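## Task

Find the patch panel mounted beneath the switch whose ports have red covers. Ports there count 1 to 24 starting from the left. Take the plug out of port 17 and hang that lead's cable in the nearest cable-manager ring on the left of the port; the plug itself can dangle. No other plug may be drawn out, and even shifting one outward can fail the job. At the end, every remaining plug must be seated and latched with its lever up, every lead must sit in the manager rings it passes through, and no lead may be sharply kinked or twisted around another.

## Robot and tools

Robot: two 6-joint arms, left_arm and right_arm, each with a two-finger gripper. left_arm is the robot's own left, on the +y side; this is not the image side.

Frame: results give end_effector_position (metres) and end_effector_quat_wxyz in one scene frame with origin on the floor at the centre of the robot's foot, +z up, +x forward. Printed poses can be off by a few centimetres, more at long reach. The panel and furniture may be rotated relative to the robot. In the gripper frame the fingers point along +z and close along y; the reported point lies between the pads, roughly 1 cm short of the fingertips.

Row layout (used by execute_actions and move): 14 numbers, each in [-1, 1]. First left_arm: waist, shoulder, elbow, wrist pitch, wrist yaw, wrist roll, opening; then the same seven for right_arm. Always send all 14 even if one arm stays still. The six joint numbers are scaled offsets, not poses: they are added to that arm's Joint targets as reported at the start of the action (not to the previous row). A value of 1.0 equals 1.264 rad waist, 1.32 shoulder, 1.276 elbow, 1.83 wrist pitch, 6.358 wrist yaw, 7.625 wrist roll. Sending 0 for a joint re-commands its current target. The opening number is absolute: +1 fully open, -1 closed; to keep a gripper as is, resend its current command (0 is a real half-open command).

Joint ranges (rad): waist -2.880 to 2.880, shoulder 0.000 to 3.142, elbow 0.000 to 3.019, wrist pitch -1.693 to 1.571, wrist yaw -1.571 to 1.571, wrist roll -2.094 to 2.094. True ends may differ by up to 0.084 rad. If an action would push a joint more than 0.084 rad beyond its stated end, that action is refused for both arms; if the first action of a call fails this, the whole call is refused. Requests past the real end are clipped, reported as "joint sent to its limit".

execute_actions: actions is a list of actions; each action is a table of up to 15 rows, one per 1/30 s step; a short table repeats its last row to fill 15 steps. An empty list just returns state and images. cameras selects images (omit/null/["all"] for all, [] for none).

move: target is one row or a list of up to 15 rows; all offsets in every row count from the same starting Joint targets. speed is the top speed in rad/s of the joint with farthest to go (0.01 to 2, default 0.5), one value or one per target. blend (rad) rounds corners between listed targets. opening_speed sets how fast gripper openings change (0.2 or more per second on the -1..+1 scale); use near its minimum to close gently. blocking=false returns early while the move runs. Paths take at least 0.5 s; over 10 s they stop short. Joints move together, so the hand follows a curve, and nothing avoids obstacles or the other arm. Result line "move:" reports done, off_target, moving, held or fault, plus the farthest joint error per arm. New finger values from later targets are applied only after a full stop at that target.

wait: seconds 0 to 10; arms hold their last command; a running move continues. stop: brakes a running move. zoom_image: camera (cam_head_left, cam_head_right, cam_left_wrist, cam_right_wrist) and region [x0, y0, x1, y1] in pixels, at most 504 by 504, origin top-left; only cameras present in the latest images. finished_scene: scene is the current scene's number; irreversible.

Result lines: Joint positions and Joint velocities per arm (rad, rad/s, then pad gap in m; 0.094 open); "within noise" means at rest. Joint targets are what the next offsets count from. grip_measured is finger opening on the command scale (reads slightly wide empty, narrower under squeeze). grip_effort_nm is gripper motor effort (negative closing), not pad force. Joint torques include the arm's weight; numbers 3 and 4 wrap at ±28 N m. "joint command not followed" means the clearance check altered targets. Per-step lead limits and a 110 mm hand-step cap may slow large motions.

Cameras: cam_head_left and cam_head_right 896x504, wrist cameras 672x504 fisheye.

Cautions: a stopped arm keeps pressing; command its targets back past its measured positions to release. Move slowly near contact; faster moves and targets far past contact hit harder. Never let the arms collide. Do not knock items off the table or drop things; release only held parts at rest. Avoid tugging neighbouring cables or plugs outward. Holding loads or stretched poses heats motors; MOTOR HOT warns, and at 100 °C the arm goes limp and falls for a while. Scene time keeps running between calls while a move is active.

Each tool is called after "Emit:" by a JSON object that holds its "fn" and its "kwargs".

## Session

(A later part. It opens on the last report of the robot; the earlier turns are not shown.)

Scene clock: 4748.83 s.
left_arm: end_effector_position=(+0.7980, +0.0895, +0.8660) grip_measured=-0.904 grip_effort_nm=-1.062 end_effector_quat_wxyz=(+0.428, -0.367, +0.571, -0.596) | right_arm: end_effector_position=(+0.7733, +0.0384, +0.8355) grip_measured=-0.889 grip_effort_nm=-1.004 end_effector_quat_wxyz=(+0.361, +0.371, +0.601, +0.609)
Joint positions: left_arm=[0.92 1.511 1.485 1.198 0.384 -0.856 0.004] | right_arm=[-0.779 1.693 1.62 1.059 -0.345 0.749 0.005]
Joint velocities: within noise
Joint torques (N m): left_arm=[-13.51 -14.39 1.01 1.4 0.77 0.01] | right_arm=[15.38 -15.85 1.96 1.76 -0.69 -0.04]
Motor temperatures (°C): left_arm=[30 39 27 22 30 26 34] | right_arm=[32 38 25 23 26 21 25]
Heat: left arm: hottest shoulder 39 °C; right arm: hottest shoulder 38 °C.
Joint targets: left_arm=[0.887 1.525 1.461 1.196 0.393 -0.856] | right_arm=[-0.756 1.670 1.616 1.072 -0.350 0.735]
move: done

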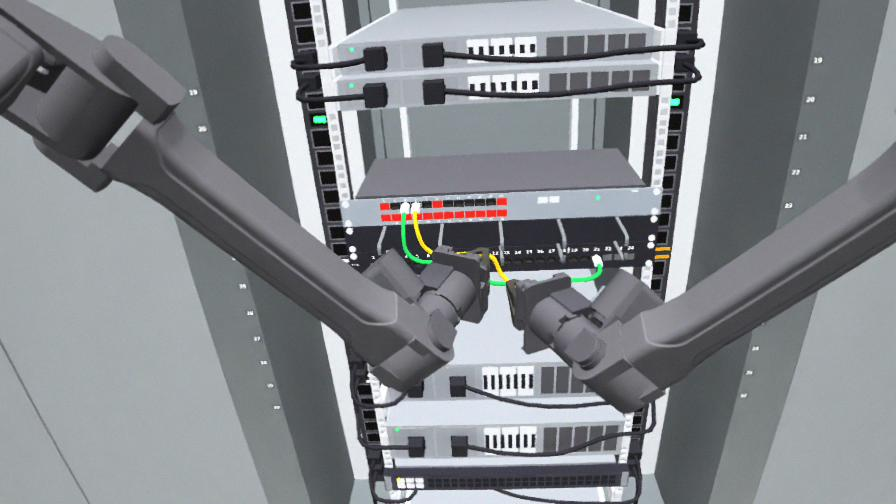

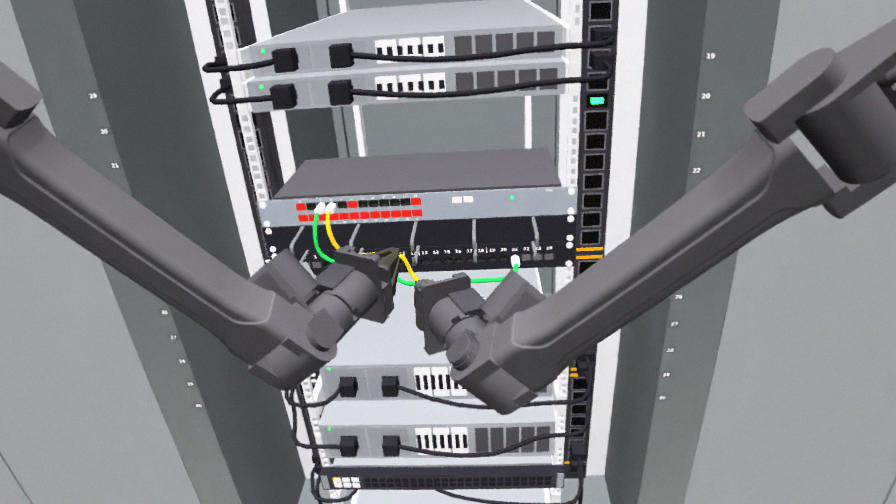

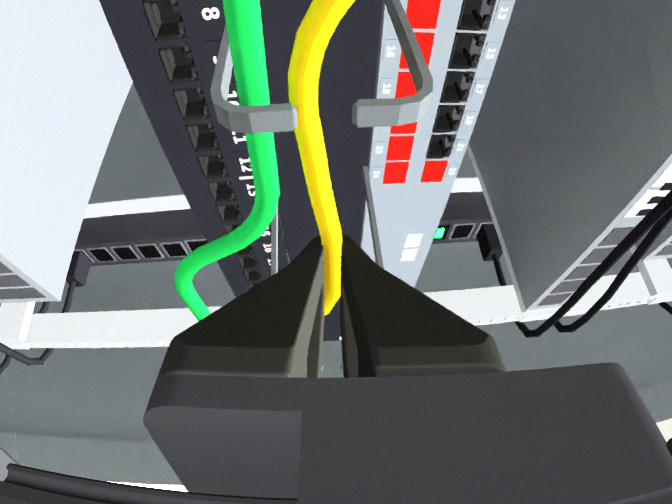

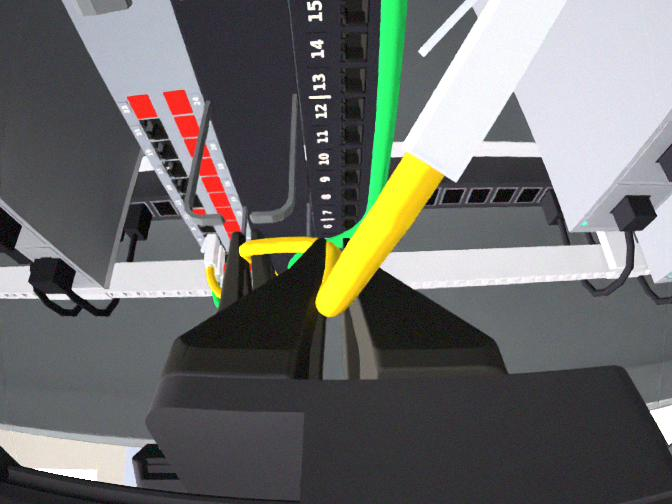

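Emit:
{"fn": "move", "kwargs": {"target": [0,0,0,0,0,0,-0.95,0.0293,-0.0432,-0.0486,0.0022,0,0,-0.95], "speed": 0.1}}

Emit:
{"fn": "zoom_image", "kwargs": {"camera": "cam_head_left", "region": [440, 220, 560, 310]}}

Emit:
{"fn": "zoom_image", "kwargs": {"camera": "cam_head_right", "region": [340, 220, 460, 310]}}

Emit:
{"fn": "zoom_image", "kwargs": {"camera": "cam_right_wrist", "region": [150, 50, 450, 350]}}

Scene clock: 4764.47 s.
left_arm: end_effector_position=(+0.8004, +0.0906, +0.8724) grip_measured=-0.904 grip_effort_nm=-1.057 end_effector_quat_wxyz=(+0.431, -0.367, +0.567, -0.598) | right_arm: end_effector_position=(+0.7688, +0.0319, +0.8540) grip_measured=-0.890 grip_effort_nm=-0.994 end_effector_quat_wxyz=(+0.354, +0.373, +0.600, +0.613)
Joint positions: left_arm=[0.915 1.504 1.484 1.201 0.384 -0.856 0.004] | right_arm=[-0.765 1.64 1.557 1.06 -0.343 0.748 0.005]
Joint velocities: within noise
Joint torques (N m): left_arm=[-13.16 -14.04 1.07 1.26 0.77 0.01] | right_arm=[16.73 -16.26 1.91 1.88 -0.76 -0.04]
Motor temperatures (°C): left_arm=[29 40 26 22 30 26 34] | right_arm=[32 38 25 23 26 22 26]
Heat: left arm: hottest shoulder 40 °C; right arm: hottest shoulder 38 °C.
Joint targets: left_arm=[0.888 1.525 1.460 1.196 0.393 -0.856] | right_arm=[-0.719 1.613 1.554 1.076 -0.350 0.735]
move: off_target (right_arm); right_arm: the waist is farthest, 0.046 rad from its target

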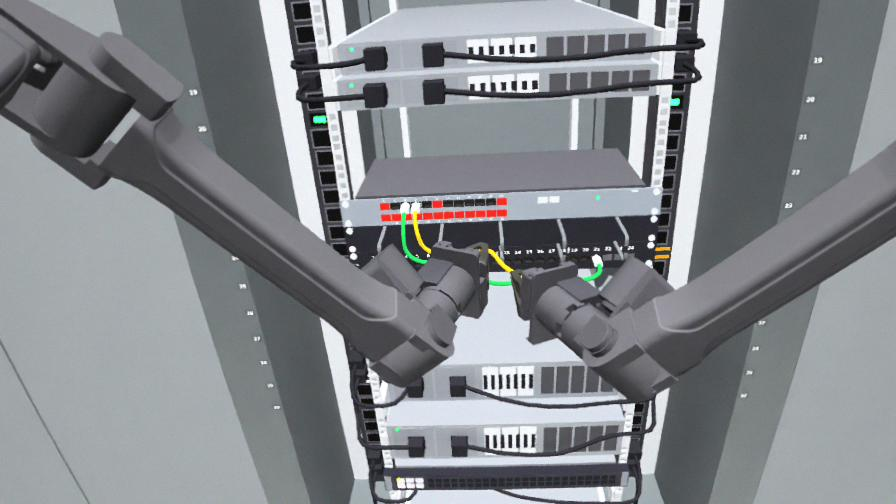

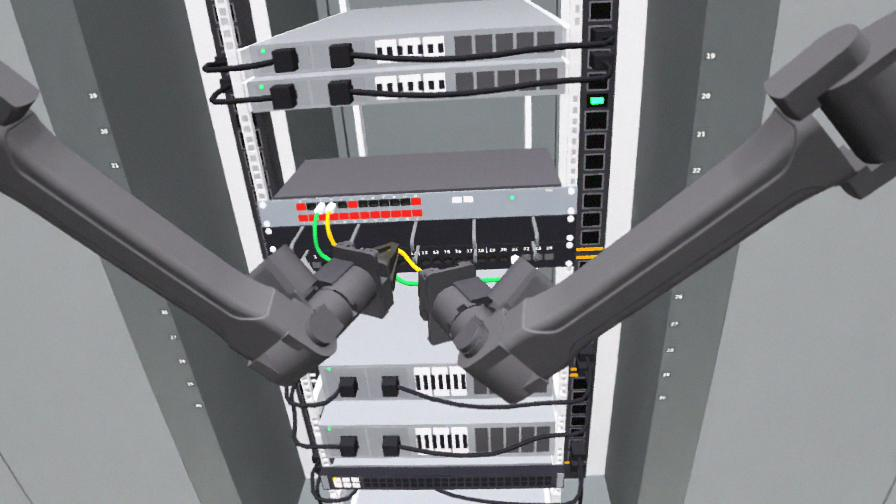

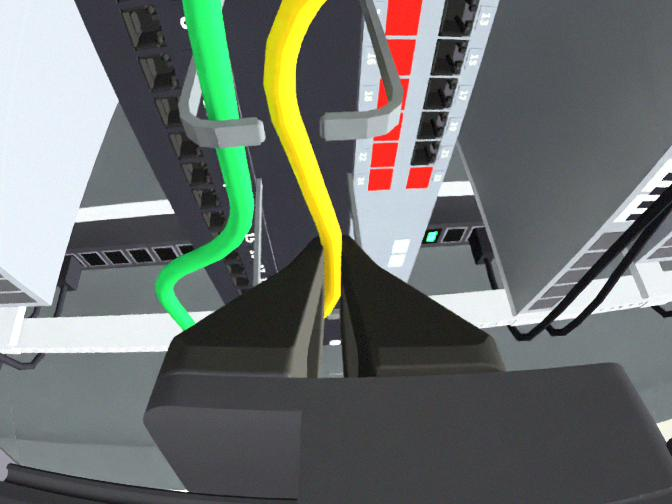

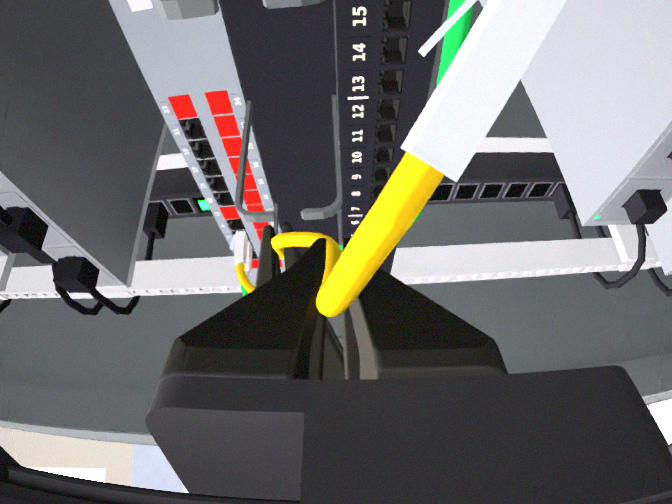

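Scaled by 4.200 from the camera's 896x504 image, which has a finer 1280x720 frame.

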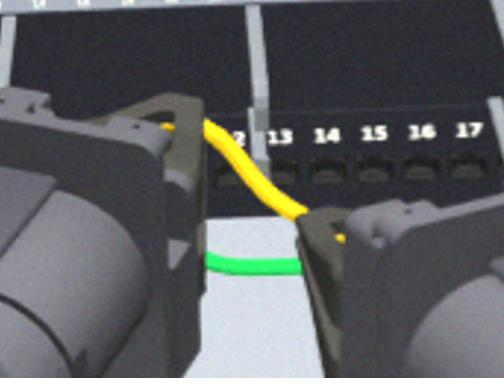

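Scaled by 4.200 from the camera's 896x504 image, which has a finer 1280x720 frame.

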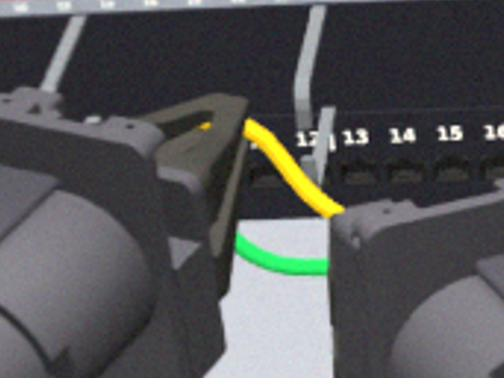

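Scaled by 1.680 from the camera's 672x504 image, which has a finer 960x720 frame.

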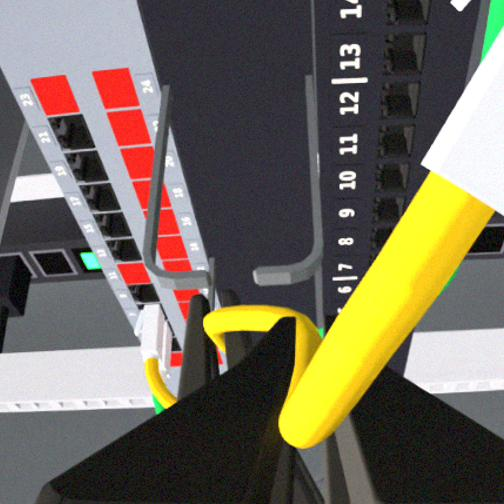

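Emit:
{"fn": "move", "kwargs": {"target": [0.0134,0.0379,0.0408,0.0077,0,0,-0.95,0.0206,-0.0098,0,0,0,0,-0.95], "speed": 0.1}}

Emit:
{"fn": "zoom_image", "kwargs": {"camera": "cam_head_left", "region": [440, 220, 560, 310]}}

Emit:
{"fn": "zoom_image", "kwargs": {"camera": "cam_head_right", "region": [340, 220, 460, 310]}}

Emit:
{"fn": "zoom_image", "kwargs": {"camera": "cam_right_wrist", "region": [150, 50, 450, 350]}}

Scene clock: 4781.47 s.
left_arm: end_effector_position=(+0.8120, +0.0966, +0.8803) grip_measured=-0.905 grip_effort_nm=-1.062 end_effector_quat_wxyz=(+0.447, -0.364, +0.556, -0.598) | right_arm: end_effector_position=(+0.7746, +0.0361, +0.8732) grip_measured=-0.890 grip_effort_nm=-0.999 end_effector_quat_wxyz=(+0.355, +0.376, +0.588, +0.622)
Joint positions: left_arm=[0.914 1.507 1.514 1.212 0.385 -0.856 0.004] | right_arm=[-0.738 1.627 1.556 1.06 -0.341 0.748 0.005]
Joint velocities: within noise
Joint torques (N m): left_arm=[-11.46 -10.99 2.86 1.44 0.74 0.02] | right_arm=[16.73 -16.03 1.98 1.83 -0.86 -0.04]
Motor temperatures (°C): left_arm=[29 38 26 22 30 26 34] | right_arm=[32 37 25 23 27 22 26]
Heat: left arm: hottest shoulder 38 °C; right arm: hottest shoulder 37 °C.
Joint targets: left_arm=[0.904 1.575 1.513 1.210 0.394 -0.856] | right_arm=[-0.693 1.601 1.554 1.076 -0.350 0.735]
move: off_target (left_arm, right_arm); left_arm: the shoulder is farthest, 0.068 rad from its target; right_arm: the waist is farthest, 0.045 rad from its target

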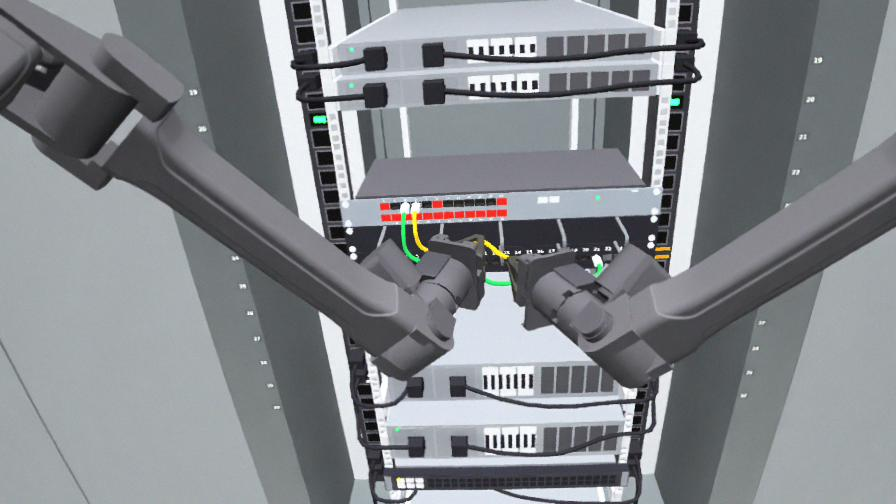

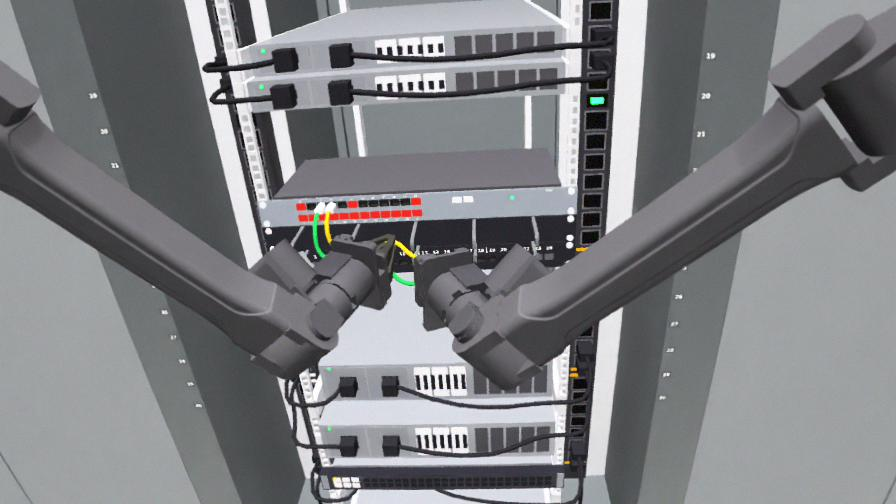

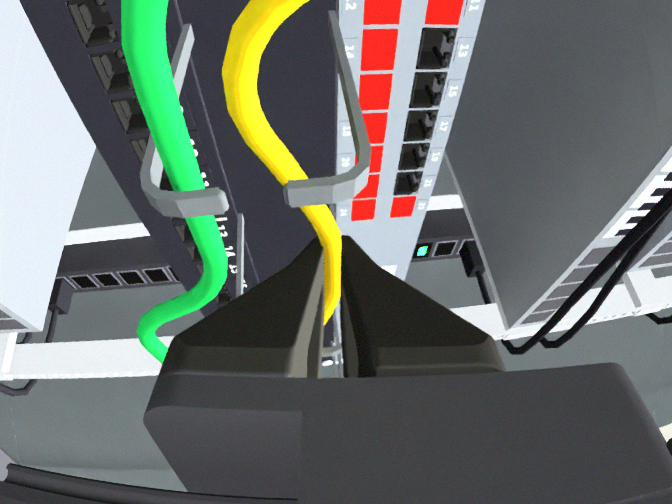

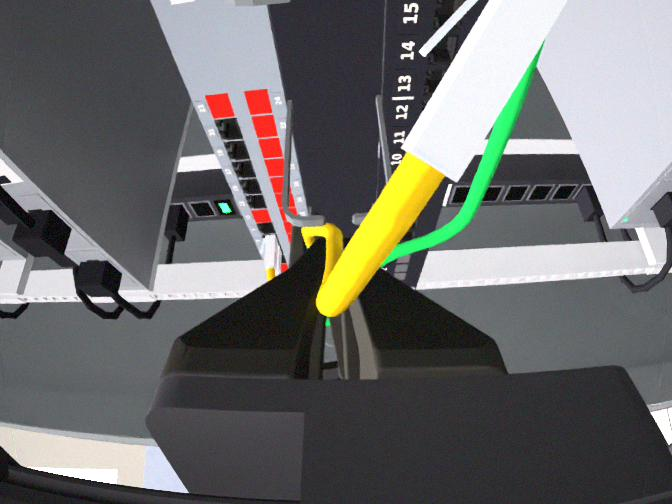

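Scaled by 4.200 from the camera's 896x504 image, which has a finer 1280x720 frame.

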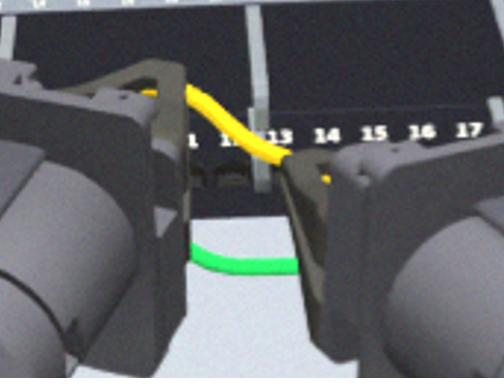

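Scaled by 4.200 from the camera's 896x504 image, which has a finer 1280x720 frame.

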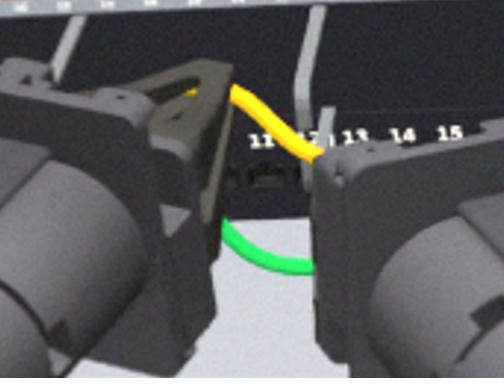

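Scaled by 1.680 from the camera's 672x504 image, which has a finer 960x720 frame.

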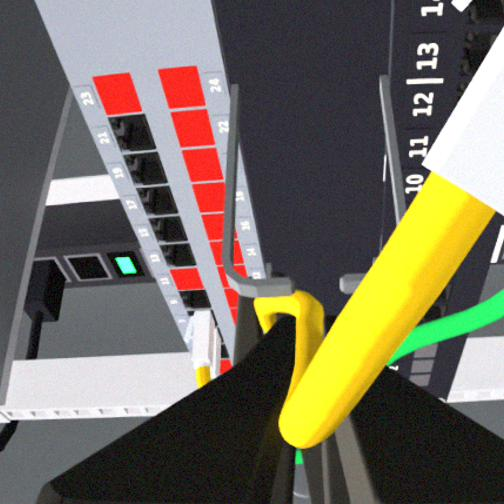

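Emit:
{"fn": "move", "kwargs": {"target": [0,0,0,0,0,0,-0.6,0,0,0,0,0,0,-0.95], "opening_speed": 0.2}}

Emit:
{"fn": "zoom_image", "kwargs": {"camera": "cam_right_wrist", "region": [150, 50, 450, 350]}}

Emit:
{"fn": "zoom_image", "kwargs": {"camera": "cam_left_wrist", "region": [150, 50, 450, 350]}}

Scene clock: 4797.67 s.
left_arm: end_effector_position=(+0.8050, +0.0879, +0.8709) grip_measured=-0.602 grip_effort_nm=0.046 end_effector_quat_wxyz=(+0.439, -0.363, +0.561, -0.600) | right_arm: end_effector_position=(+0.7745, +0.0397, +0.8780) grip_measured=-0.890 grip_effort_nm=-0.999 end_effector_quat_wxyz=(+0.353, +0.376, +0.586, +0.625)
Joint positions: left_arm=[0.914 1.526 1.515 1.213 0.392 -0.856 0.019] | right_arm=[-0.728 1.627 1.556 1.06 -0.341 0.747 0.005]
Joint velocities: within noise
Joint torques (N m): left_arm=[-11.75 -12.22 2.66 1.39 0.51 0.02] | right_arm=[16.38 -15.85 2.07 1.77 -0.86 -0.04]
Motor temperatures (°C): left_arm=[29 38 26 22 30 26 34] | right_arm=[33 38 25 23 27 22 26]
Heat: left arm: hottest shoulder 38 °C; right arm: hottest shoulder 38 °C.
Joint targets: left_arm=[0.904 1.575 1.513 1.210 0.394 -0.856] | right_arm=[-0.692 1.601 1.554 1.076 -0.350 0.735]
move: off_target (left_arm); left_arm: the shoulder is farthest, 0.049 rad from its target

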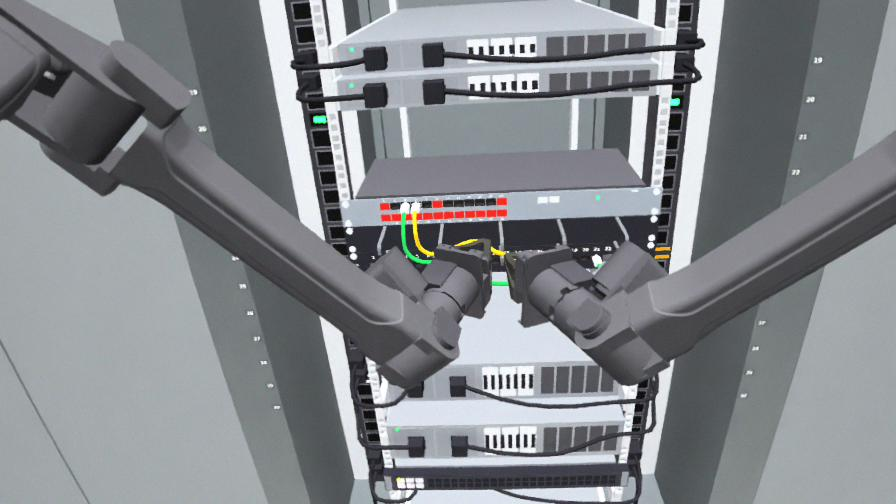

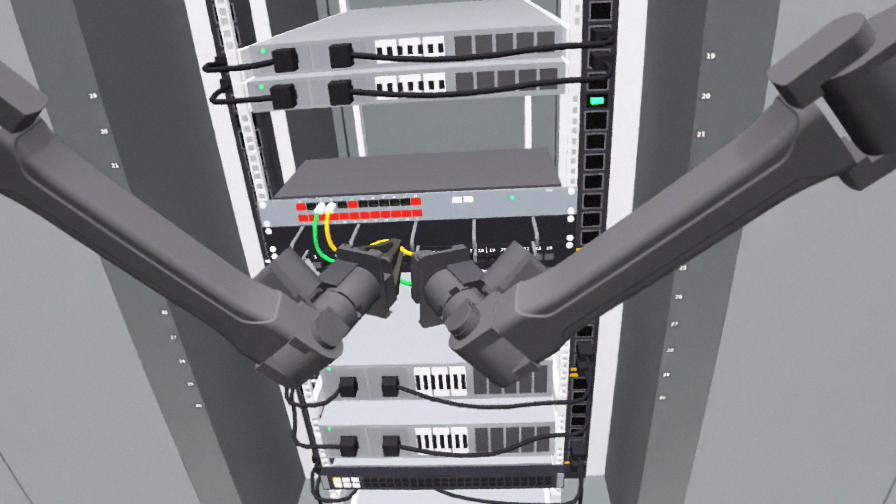

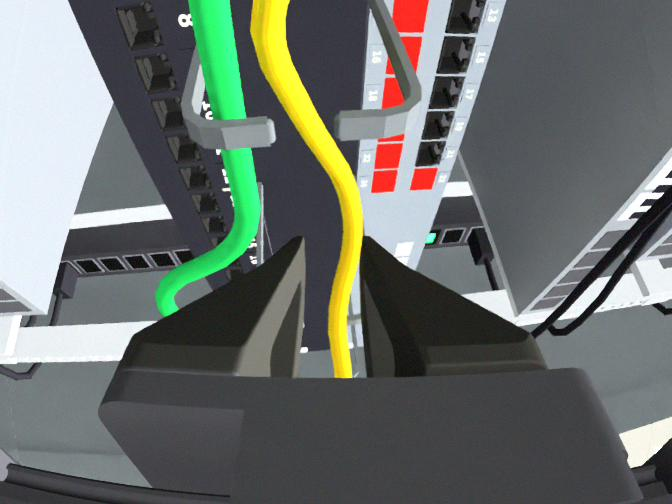

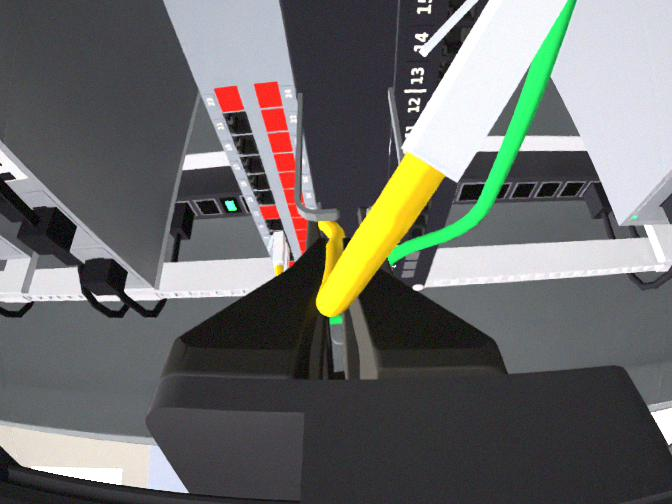

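Scaled by 1.680 from the camera's 672x504 image, which has a finer 960x720 frame.

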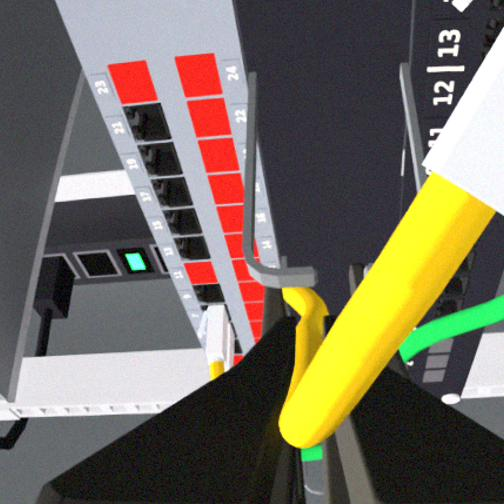

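Scaled by 1.680 from the camera's 672x504 image, which has a finer 960x720 frame.

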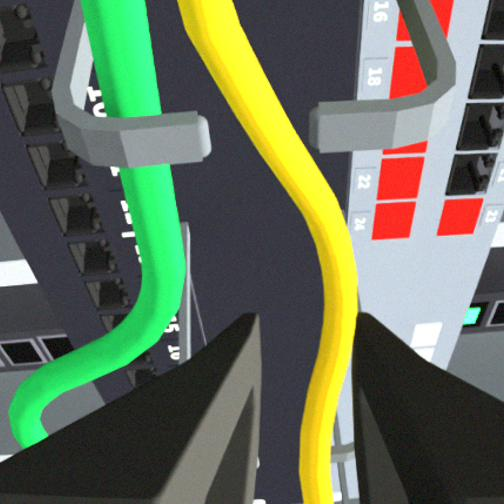

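Emit:
{"fn": "move", "kwargs": {"target": [0,0,0,0,0,0,-0.6,-0.0514,0.0477,0.0313,-0.0033,0,0,-0.95], "speed": 0.1, "cameras": ["cam_head_left","cam_head_right","cam_left_wrist","cam_right_wrist"]}}

Emit:
{"fn": "zoom_image", "kwargs": {"camera": "cam_right_wrist", "region": [200, 100, 440, 340]}}

Emit:
{"fn": "zoom_image", "kwargs": {"camera": "cam_head_left", "region": [440, 220, 560, 310]}}

Scene clock: 4818.40 s.
left_arm: end_effector_position=(+0.8016, +0.0839, +0.8660) grip_measured=-0.601 grip_effort_nm=0.046 end_effector_quat_wxyz=(+0.435, -0.364, +0.564, -0.601) | right_arm: end_effector_position=(+0.7710, +0.0412, +0.8626) grip_measured=-0.890 grip_effort_nm=-0.999 end_effector_quat_wxyz=(+0.353, +0.374, +0.592, +0.620)
Joint positions: left_arm=[0.914 1.535 1.515 1.213 0.393 -0.856 0.019] | right_arm=[-0.745 1.649 1.571 1.06 -0.343 0.747 0.005]
Joint velocities: within noise
Joint torques (N m): left_arm=[-11.75 -12.86 2.63 1.35 0.48 0.02] | right_arm=[12.69 -12.28 4.1 1.61 -0.79 -0.04]
Motor temperatures (°C): left_arm=[29 39 26 22 29 26 33] | right_arm=[33 38 25 23 27 22 26]
Heat: left arm: hottest shoulder 39 °C; right arm: hottest shoulder 38 °C.
Joint targets: left_arm=[0.904 1.575 1.513 1.210 0.394 -0.856] | right_arm=[-0.758 1.663 1.594 1.070 -0.350 0.735]
move: off_target (left_arm); left_arm: the shoulder is farthest, 0.040 rad from its target

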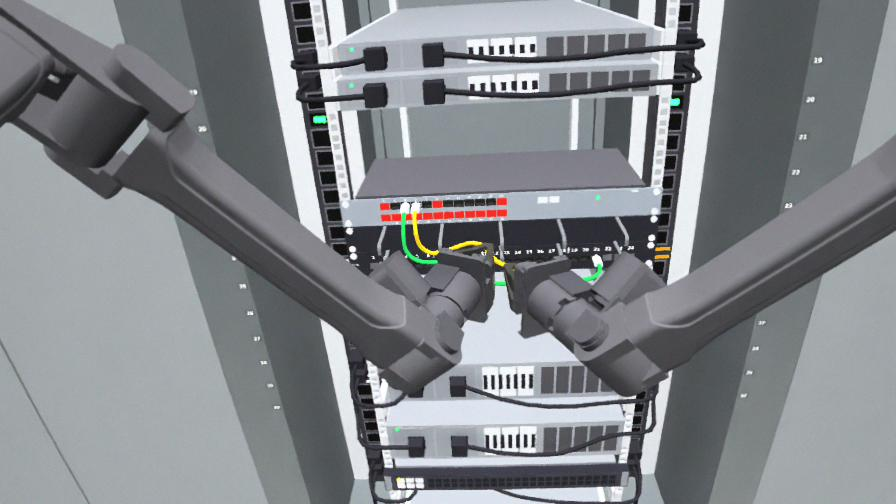

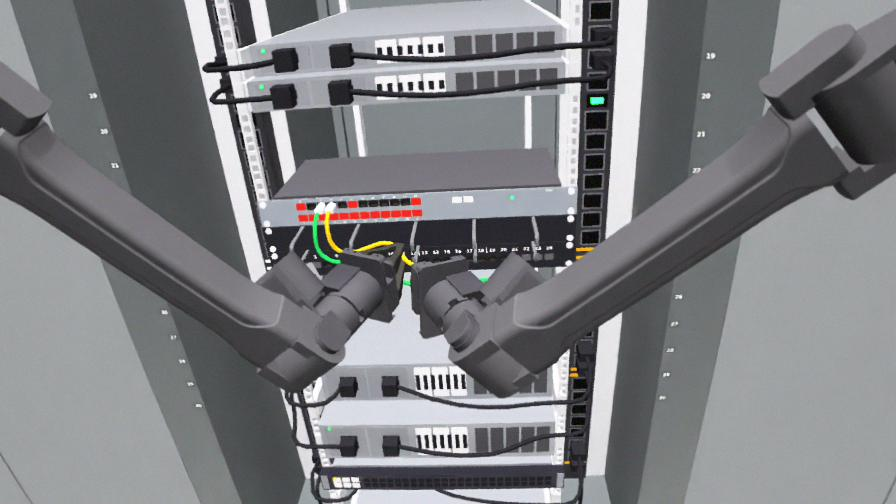

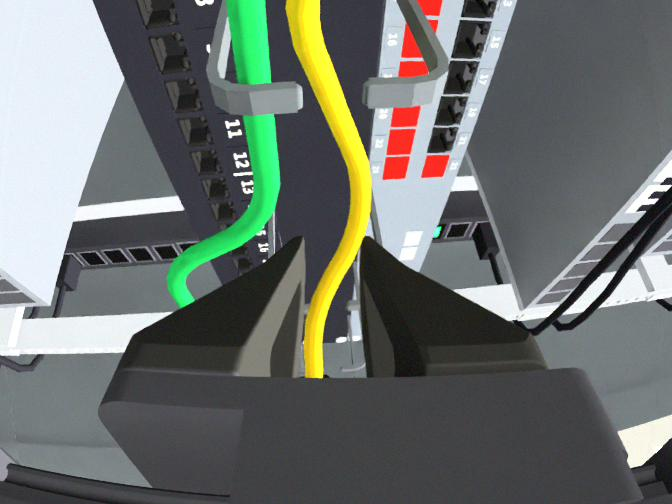

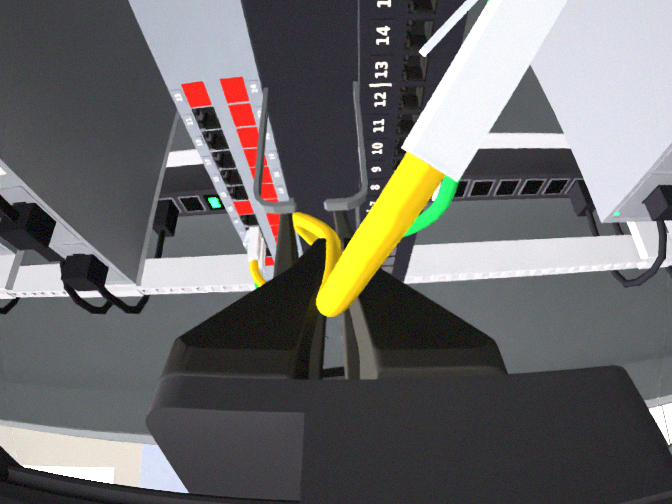

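Scaled by 2.100 from the camera's 672x504 image, which has a finer 960x720 frame.

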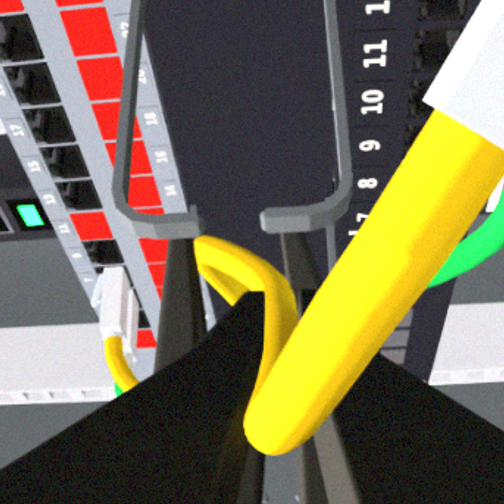

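Scaled by 4.200 from the camera's 896x504 image, which has a finer 1280x720 frame.

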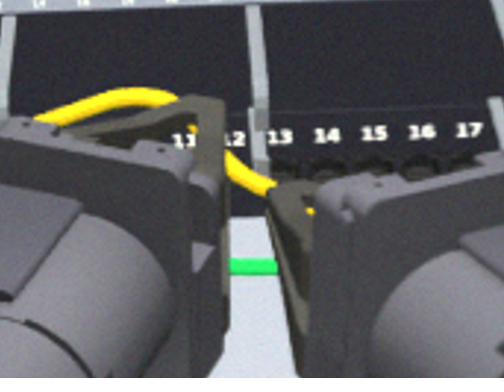

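Emit:
{"fn": "move", "kwargs": {"target": [0,0,0,0,0,0,-0.6,0.0419,-0.0402,-0.0384,0,0,0,-0.95], "speed": 0.1, "cameras": ["cam_head_left","cam_head_right","cam_left_wrist","cam_right_wrist"]}}

Emit:
{"fn": "zoom_image", "kwargs": {"camera": "cam_right_wrist", "region": [200, 100, 440, 340]}}

Emit:
{"fn": "zoom_image", "kwargs": {"camera": "cam_head_left", "region": [470, 230, 530, 290]}}

Emit:
{"fn": "zoom_image", "kwargs": {"camera": "cam_head_right", "region": [385, 230, 445, 290]}}

Scene clock: 4856.33 s.
left_arm: end_effector_position=(+0.8011, +0.0834, +0.8654) grip_measured=-0.601 grip_effort_nm=0.042 end_effector_quat_wxyz=(+0.435, -0.364, +0.564, -0.601) | right_arm: end_effector_position=(+0.7672, +0.0427, +0.8680) grip_measured=-0.890 grip_effort_nm=-0.994 end_effector_quat_wxyz=(+0.348, +0.374, +0.592, +0.623)
Joint positions: left_arm=[0.914 1.536 1.515 1.213 0.393 -0.856 0.019] | right_arm=[-0.737 1.638 1.551 1.06 -0.343 0.747 0.005]
Joint velocities: within noise
Joint torques (N m): left_arm=[-11.81 -12.75 2.62 1.42 0.47 0.03] | right_arm=[16.09 -15.97 1.65 1.66 -0.77 -0.04]
Motor temperatures (°C): left_arm=[29 39 25 22 29 26 32] | right_arm=[32 36 25 23 27 22 26]
Heat: left arm: hottest shoulder 39 °C; right arm: hottest shoulder 36 °C.
Joint targets: left_arm=[0.904 1.575 1.513 1.210 0.394 -0.856] | right_arm=[-0.705 1.610 1.545 1.070 -0.350 0.735]
move: off_target (left_arm); left_arm: the shoulder is farthest, 0.039 rad from its target

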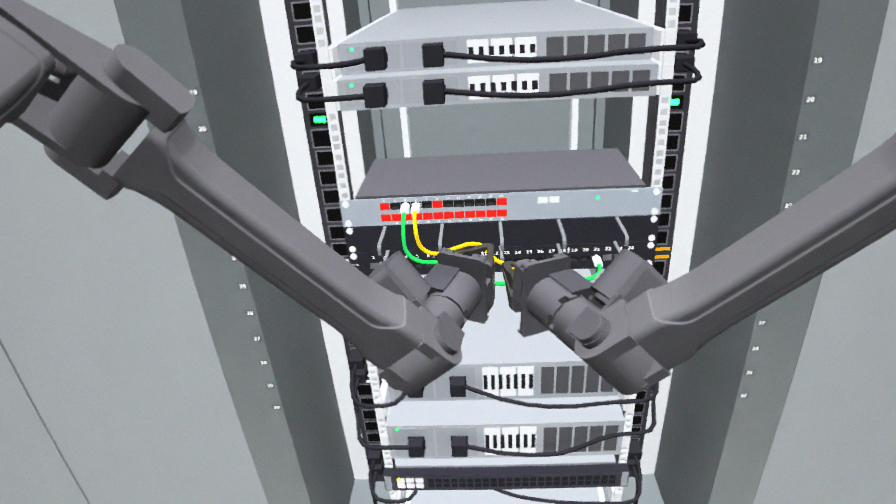

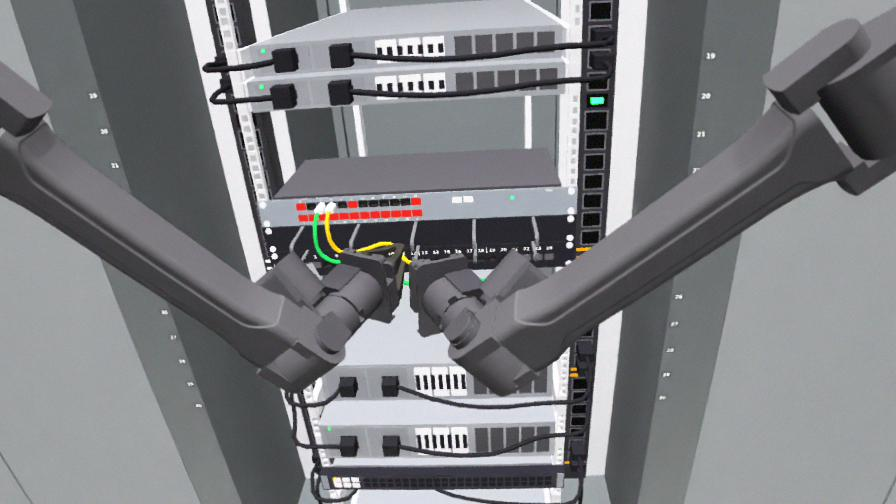

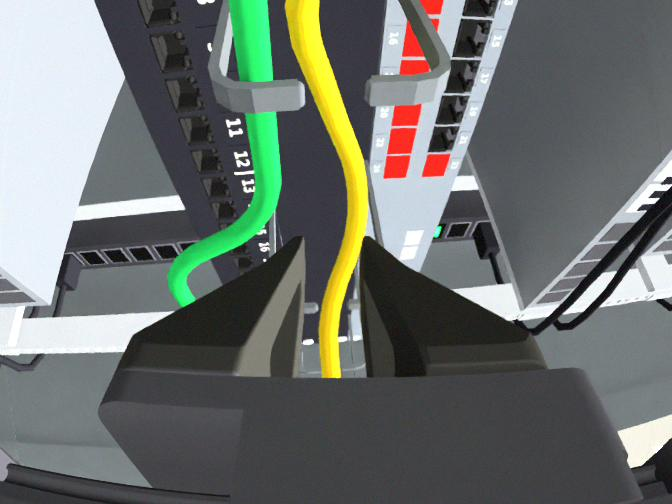

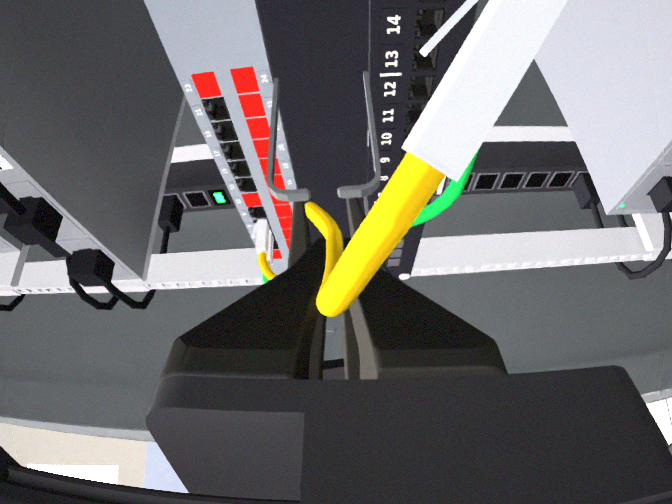

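Scaled by 2.100 from the camera's 672x504 image, which has a finer 960x720 frame.

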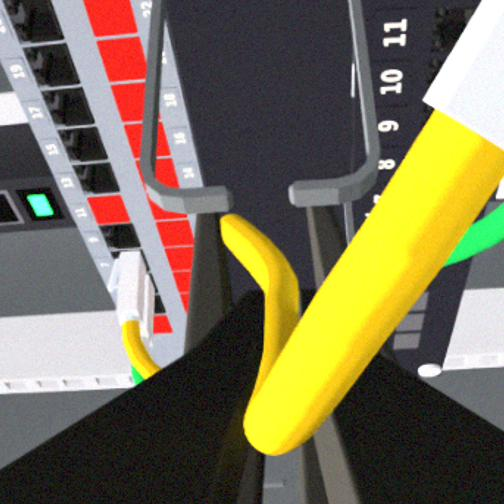

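Scaled by 8.400 from the camera's 896x504 image, which has a finer 1280x720 frame.

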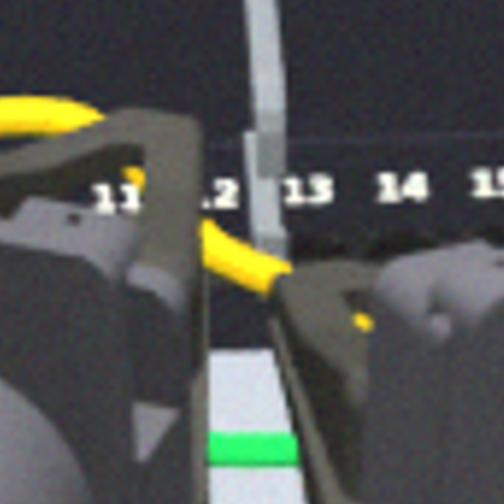

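Scaled by 8.400 from the camera's 896x504 image, which has a finer 1280x720 frame.

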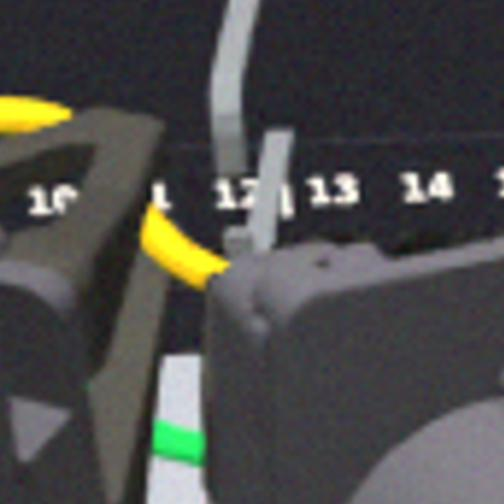

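Emit:
{"fn": "move", "kwargs": {"target": [0.0008,0.0068,0.0486,-0.0208,0,0,-0.6,0.0024,0,0.0549,-0.0328,0,0,-0.95], "speed": 0.08, "cameras": ["cam_head_left","cam_head_right","cam_left_wrist","cam_right_wrist"]}}

Emit:
{"fn": "zoom_image", "kwargs": {"camera": "cam_right_wrist", "region": [200, 100, 440, 340]}}

Emit:
{"fn": "zoom_image", "kwargs": {"camera": "cam_head_left", "region": [470, 230, 530, 290]}}

Emit:
{"fn": "zoom_image", "kwargs": {"camera": "cam_head_right", "region": [385, 230, 445, 290]}}

Scene clock: 4875.07 s.
left_arm: end_effector_position=(+0.8154, +0.0863, +0.8684) grip_measured=-0.601 grip_effort_nm=0.051 end_effector_quat_wxyz=(+0.439, -0.363, +0.561, -0.601) | right_arm: end_effector_position=(+0.7832, +0.0416, +0.8720) grip_measured=-0.890 grip_effort_nm=-0.999 end_effector_quat_wxyz=(+0.347, +0.375, +0.591, +0.624)
Joint positions: left_arm=[0.914 1.539 1.555 1.185 0.393 -0.856 0.019] | right_arm=[-0.734 1.636 1.592 1.018 -0.343 0.747 0.005]
Joint velocities: within noise
Joint torques (N m): left_arm=[-11.81 -12.57 4.46 0.98 0.46 0.03] | right_arm=[16.09 -15.97 4.27 0.88 -0.78 -0.04]
Motor temperatures (°C): left_arm=[29 38 25 22 29 26 31] | right_arm=[32 38 25 23 27 22 27]
Heat: left arm: hottest shoulder 38 °C; right arm: hottest shoulder 38 °C.
Joint targets: left_arm=[0.905 1.584 1.575 1.172 0.394 -0.856] | right_arm=[-0.702 1.610 1.615 1.010 -0.350 0.735]
move: off_target (left_arm); left_arm: the shoulder is farthest, 0.045 rad from its target

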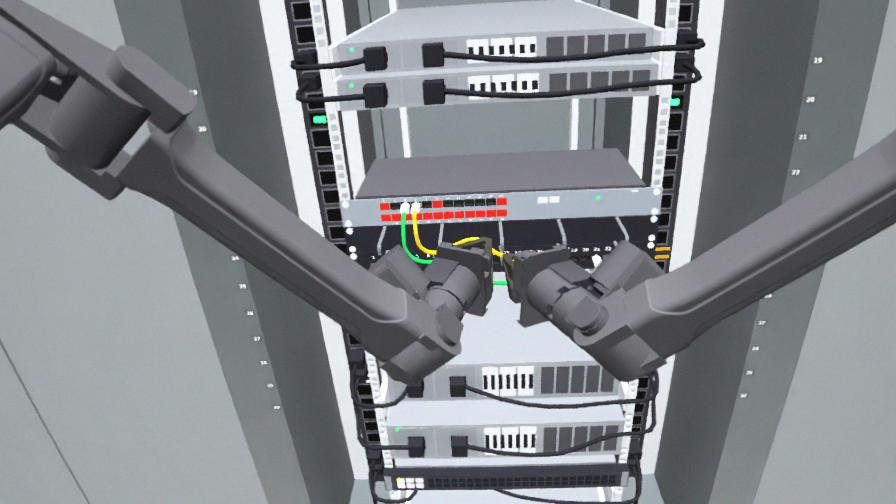

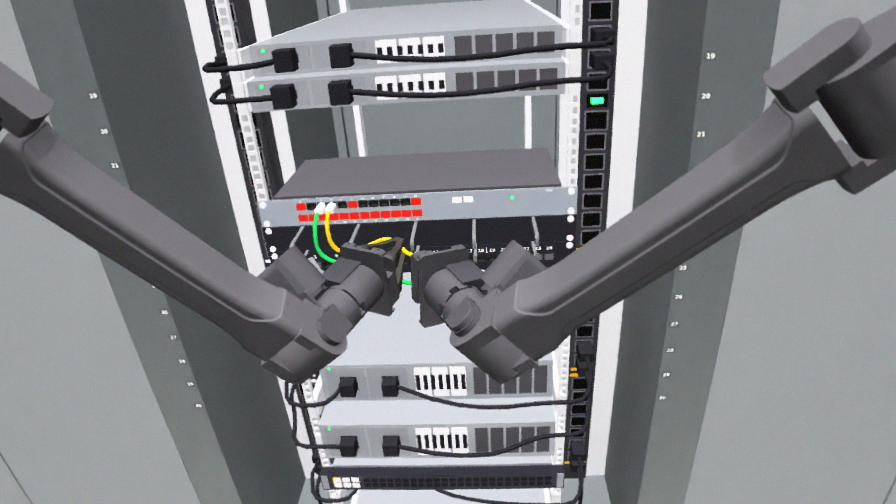

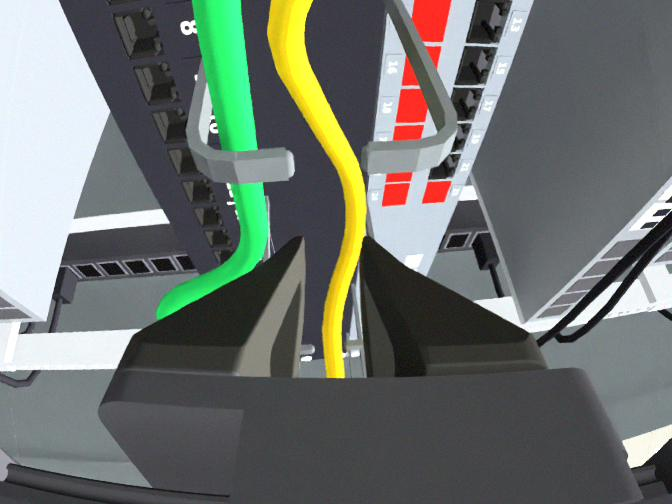

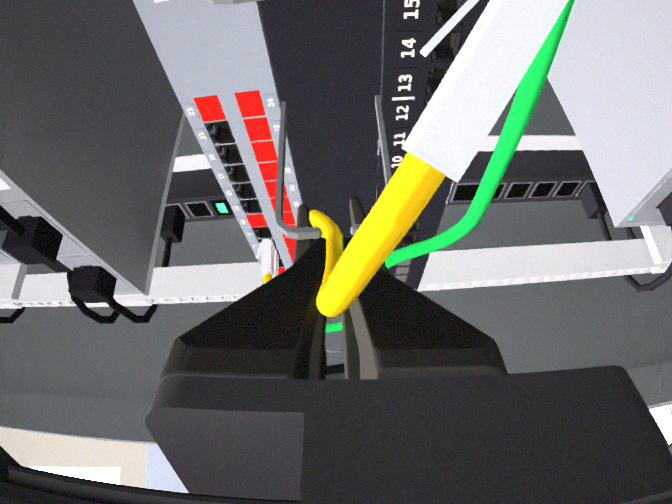

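Scaled by 2.100 from the camera's 672x504 image, which has a finer 960x720 frame.

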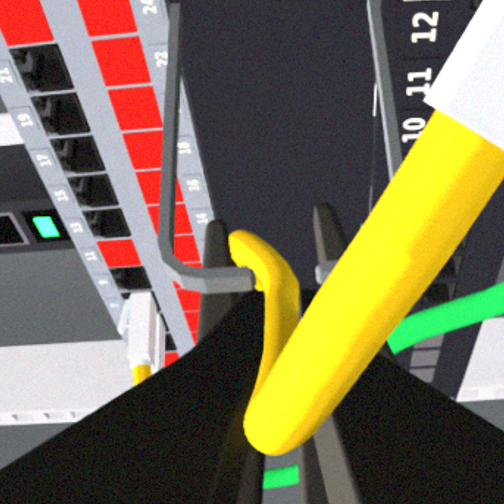

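Scaled by 8.400 from the camera's 896x504 image, which has a finer 1280x720 frame.

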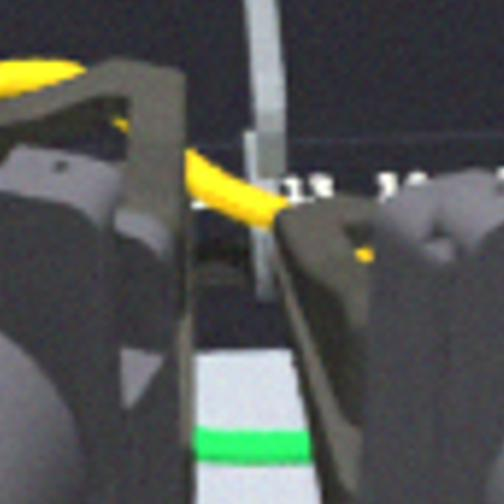

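Scaled by 8.400 from the camera's 896x504 image, which has a finer 1280x720 frame.

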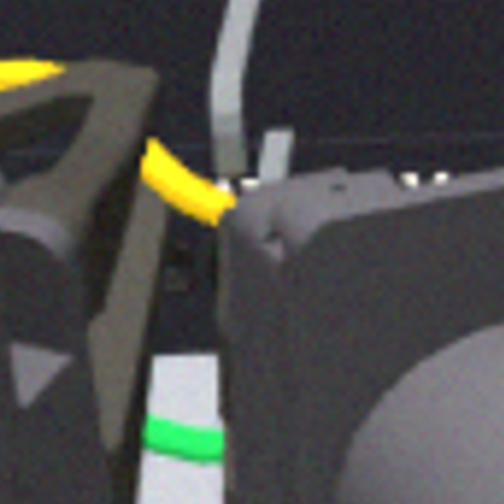

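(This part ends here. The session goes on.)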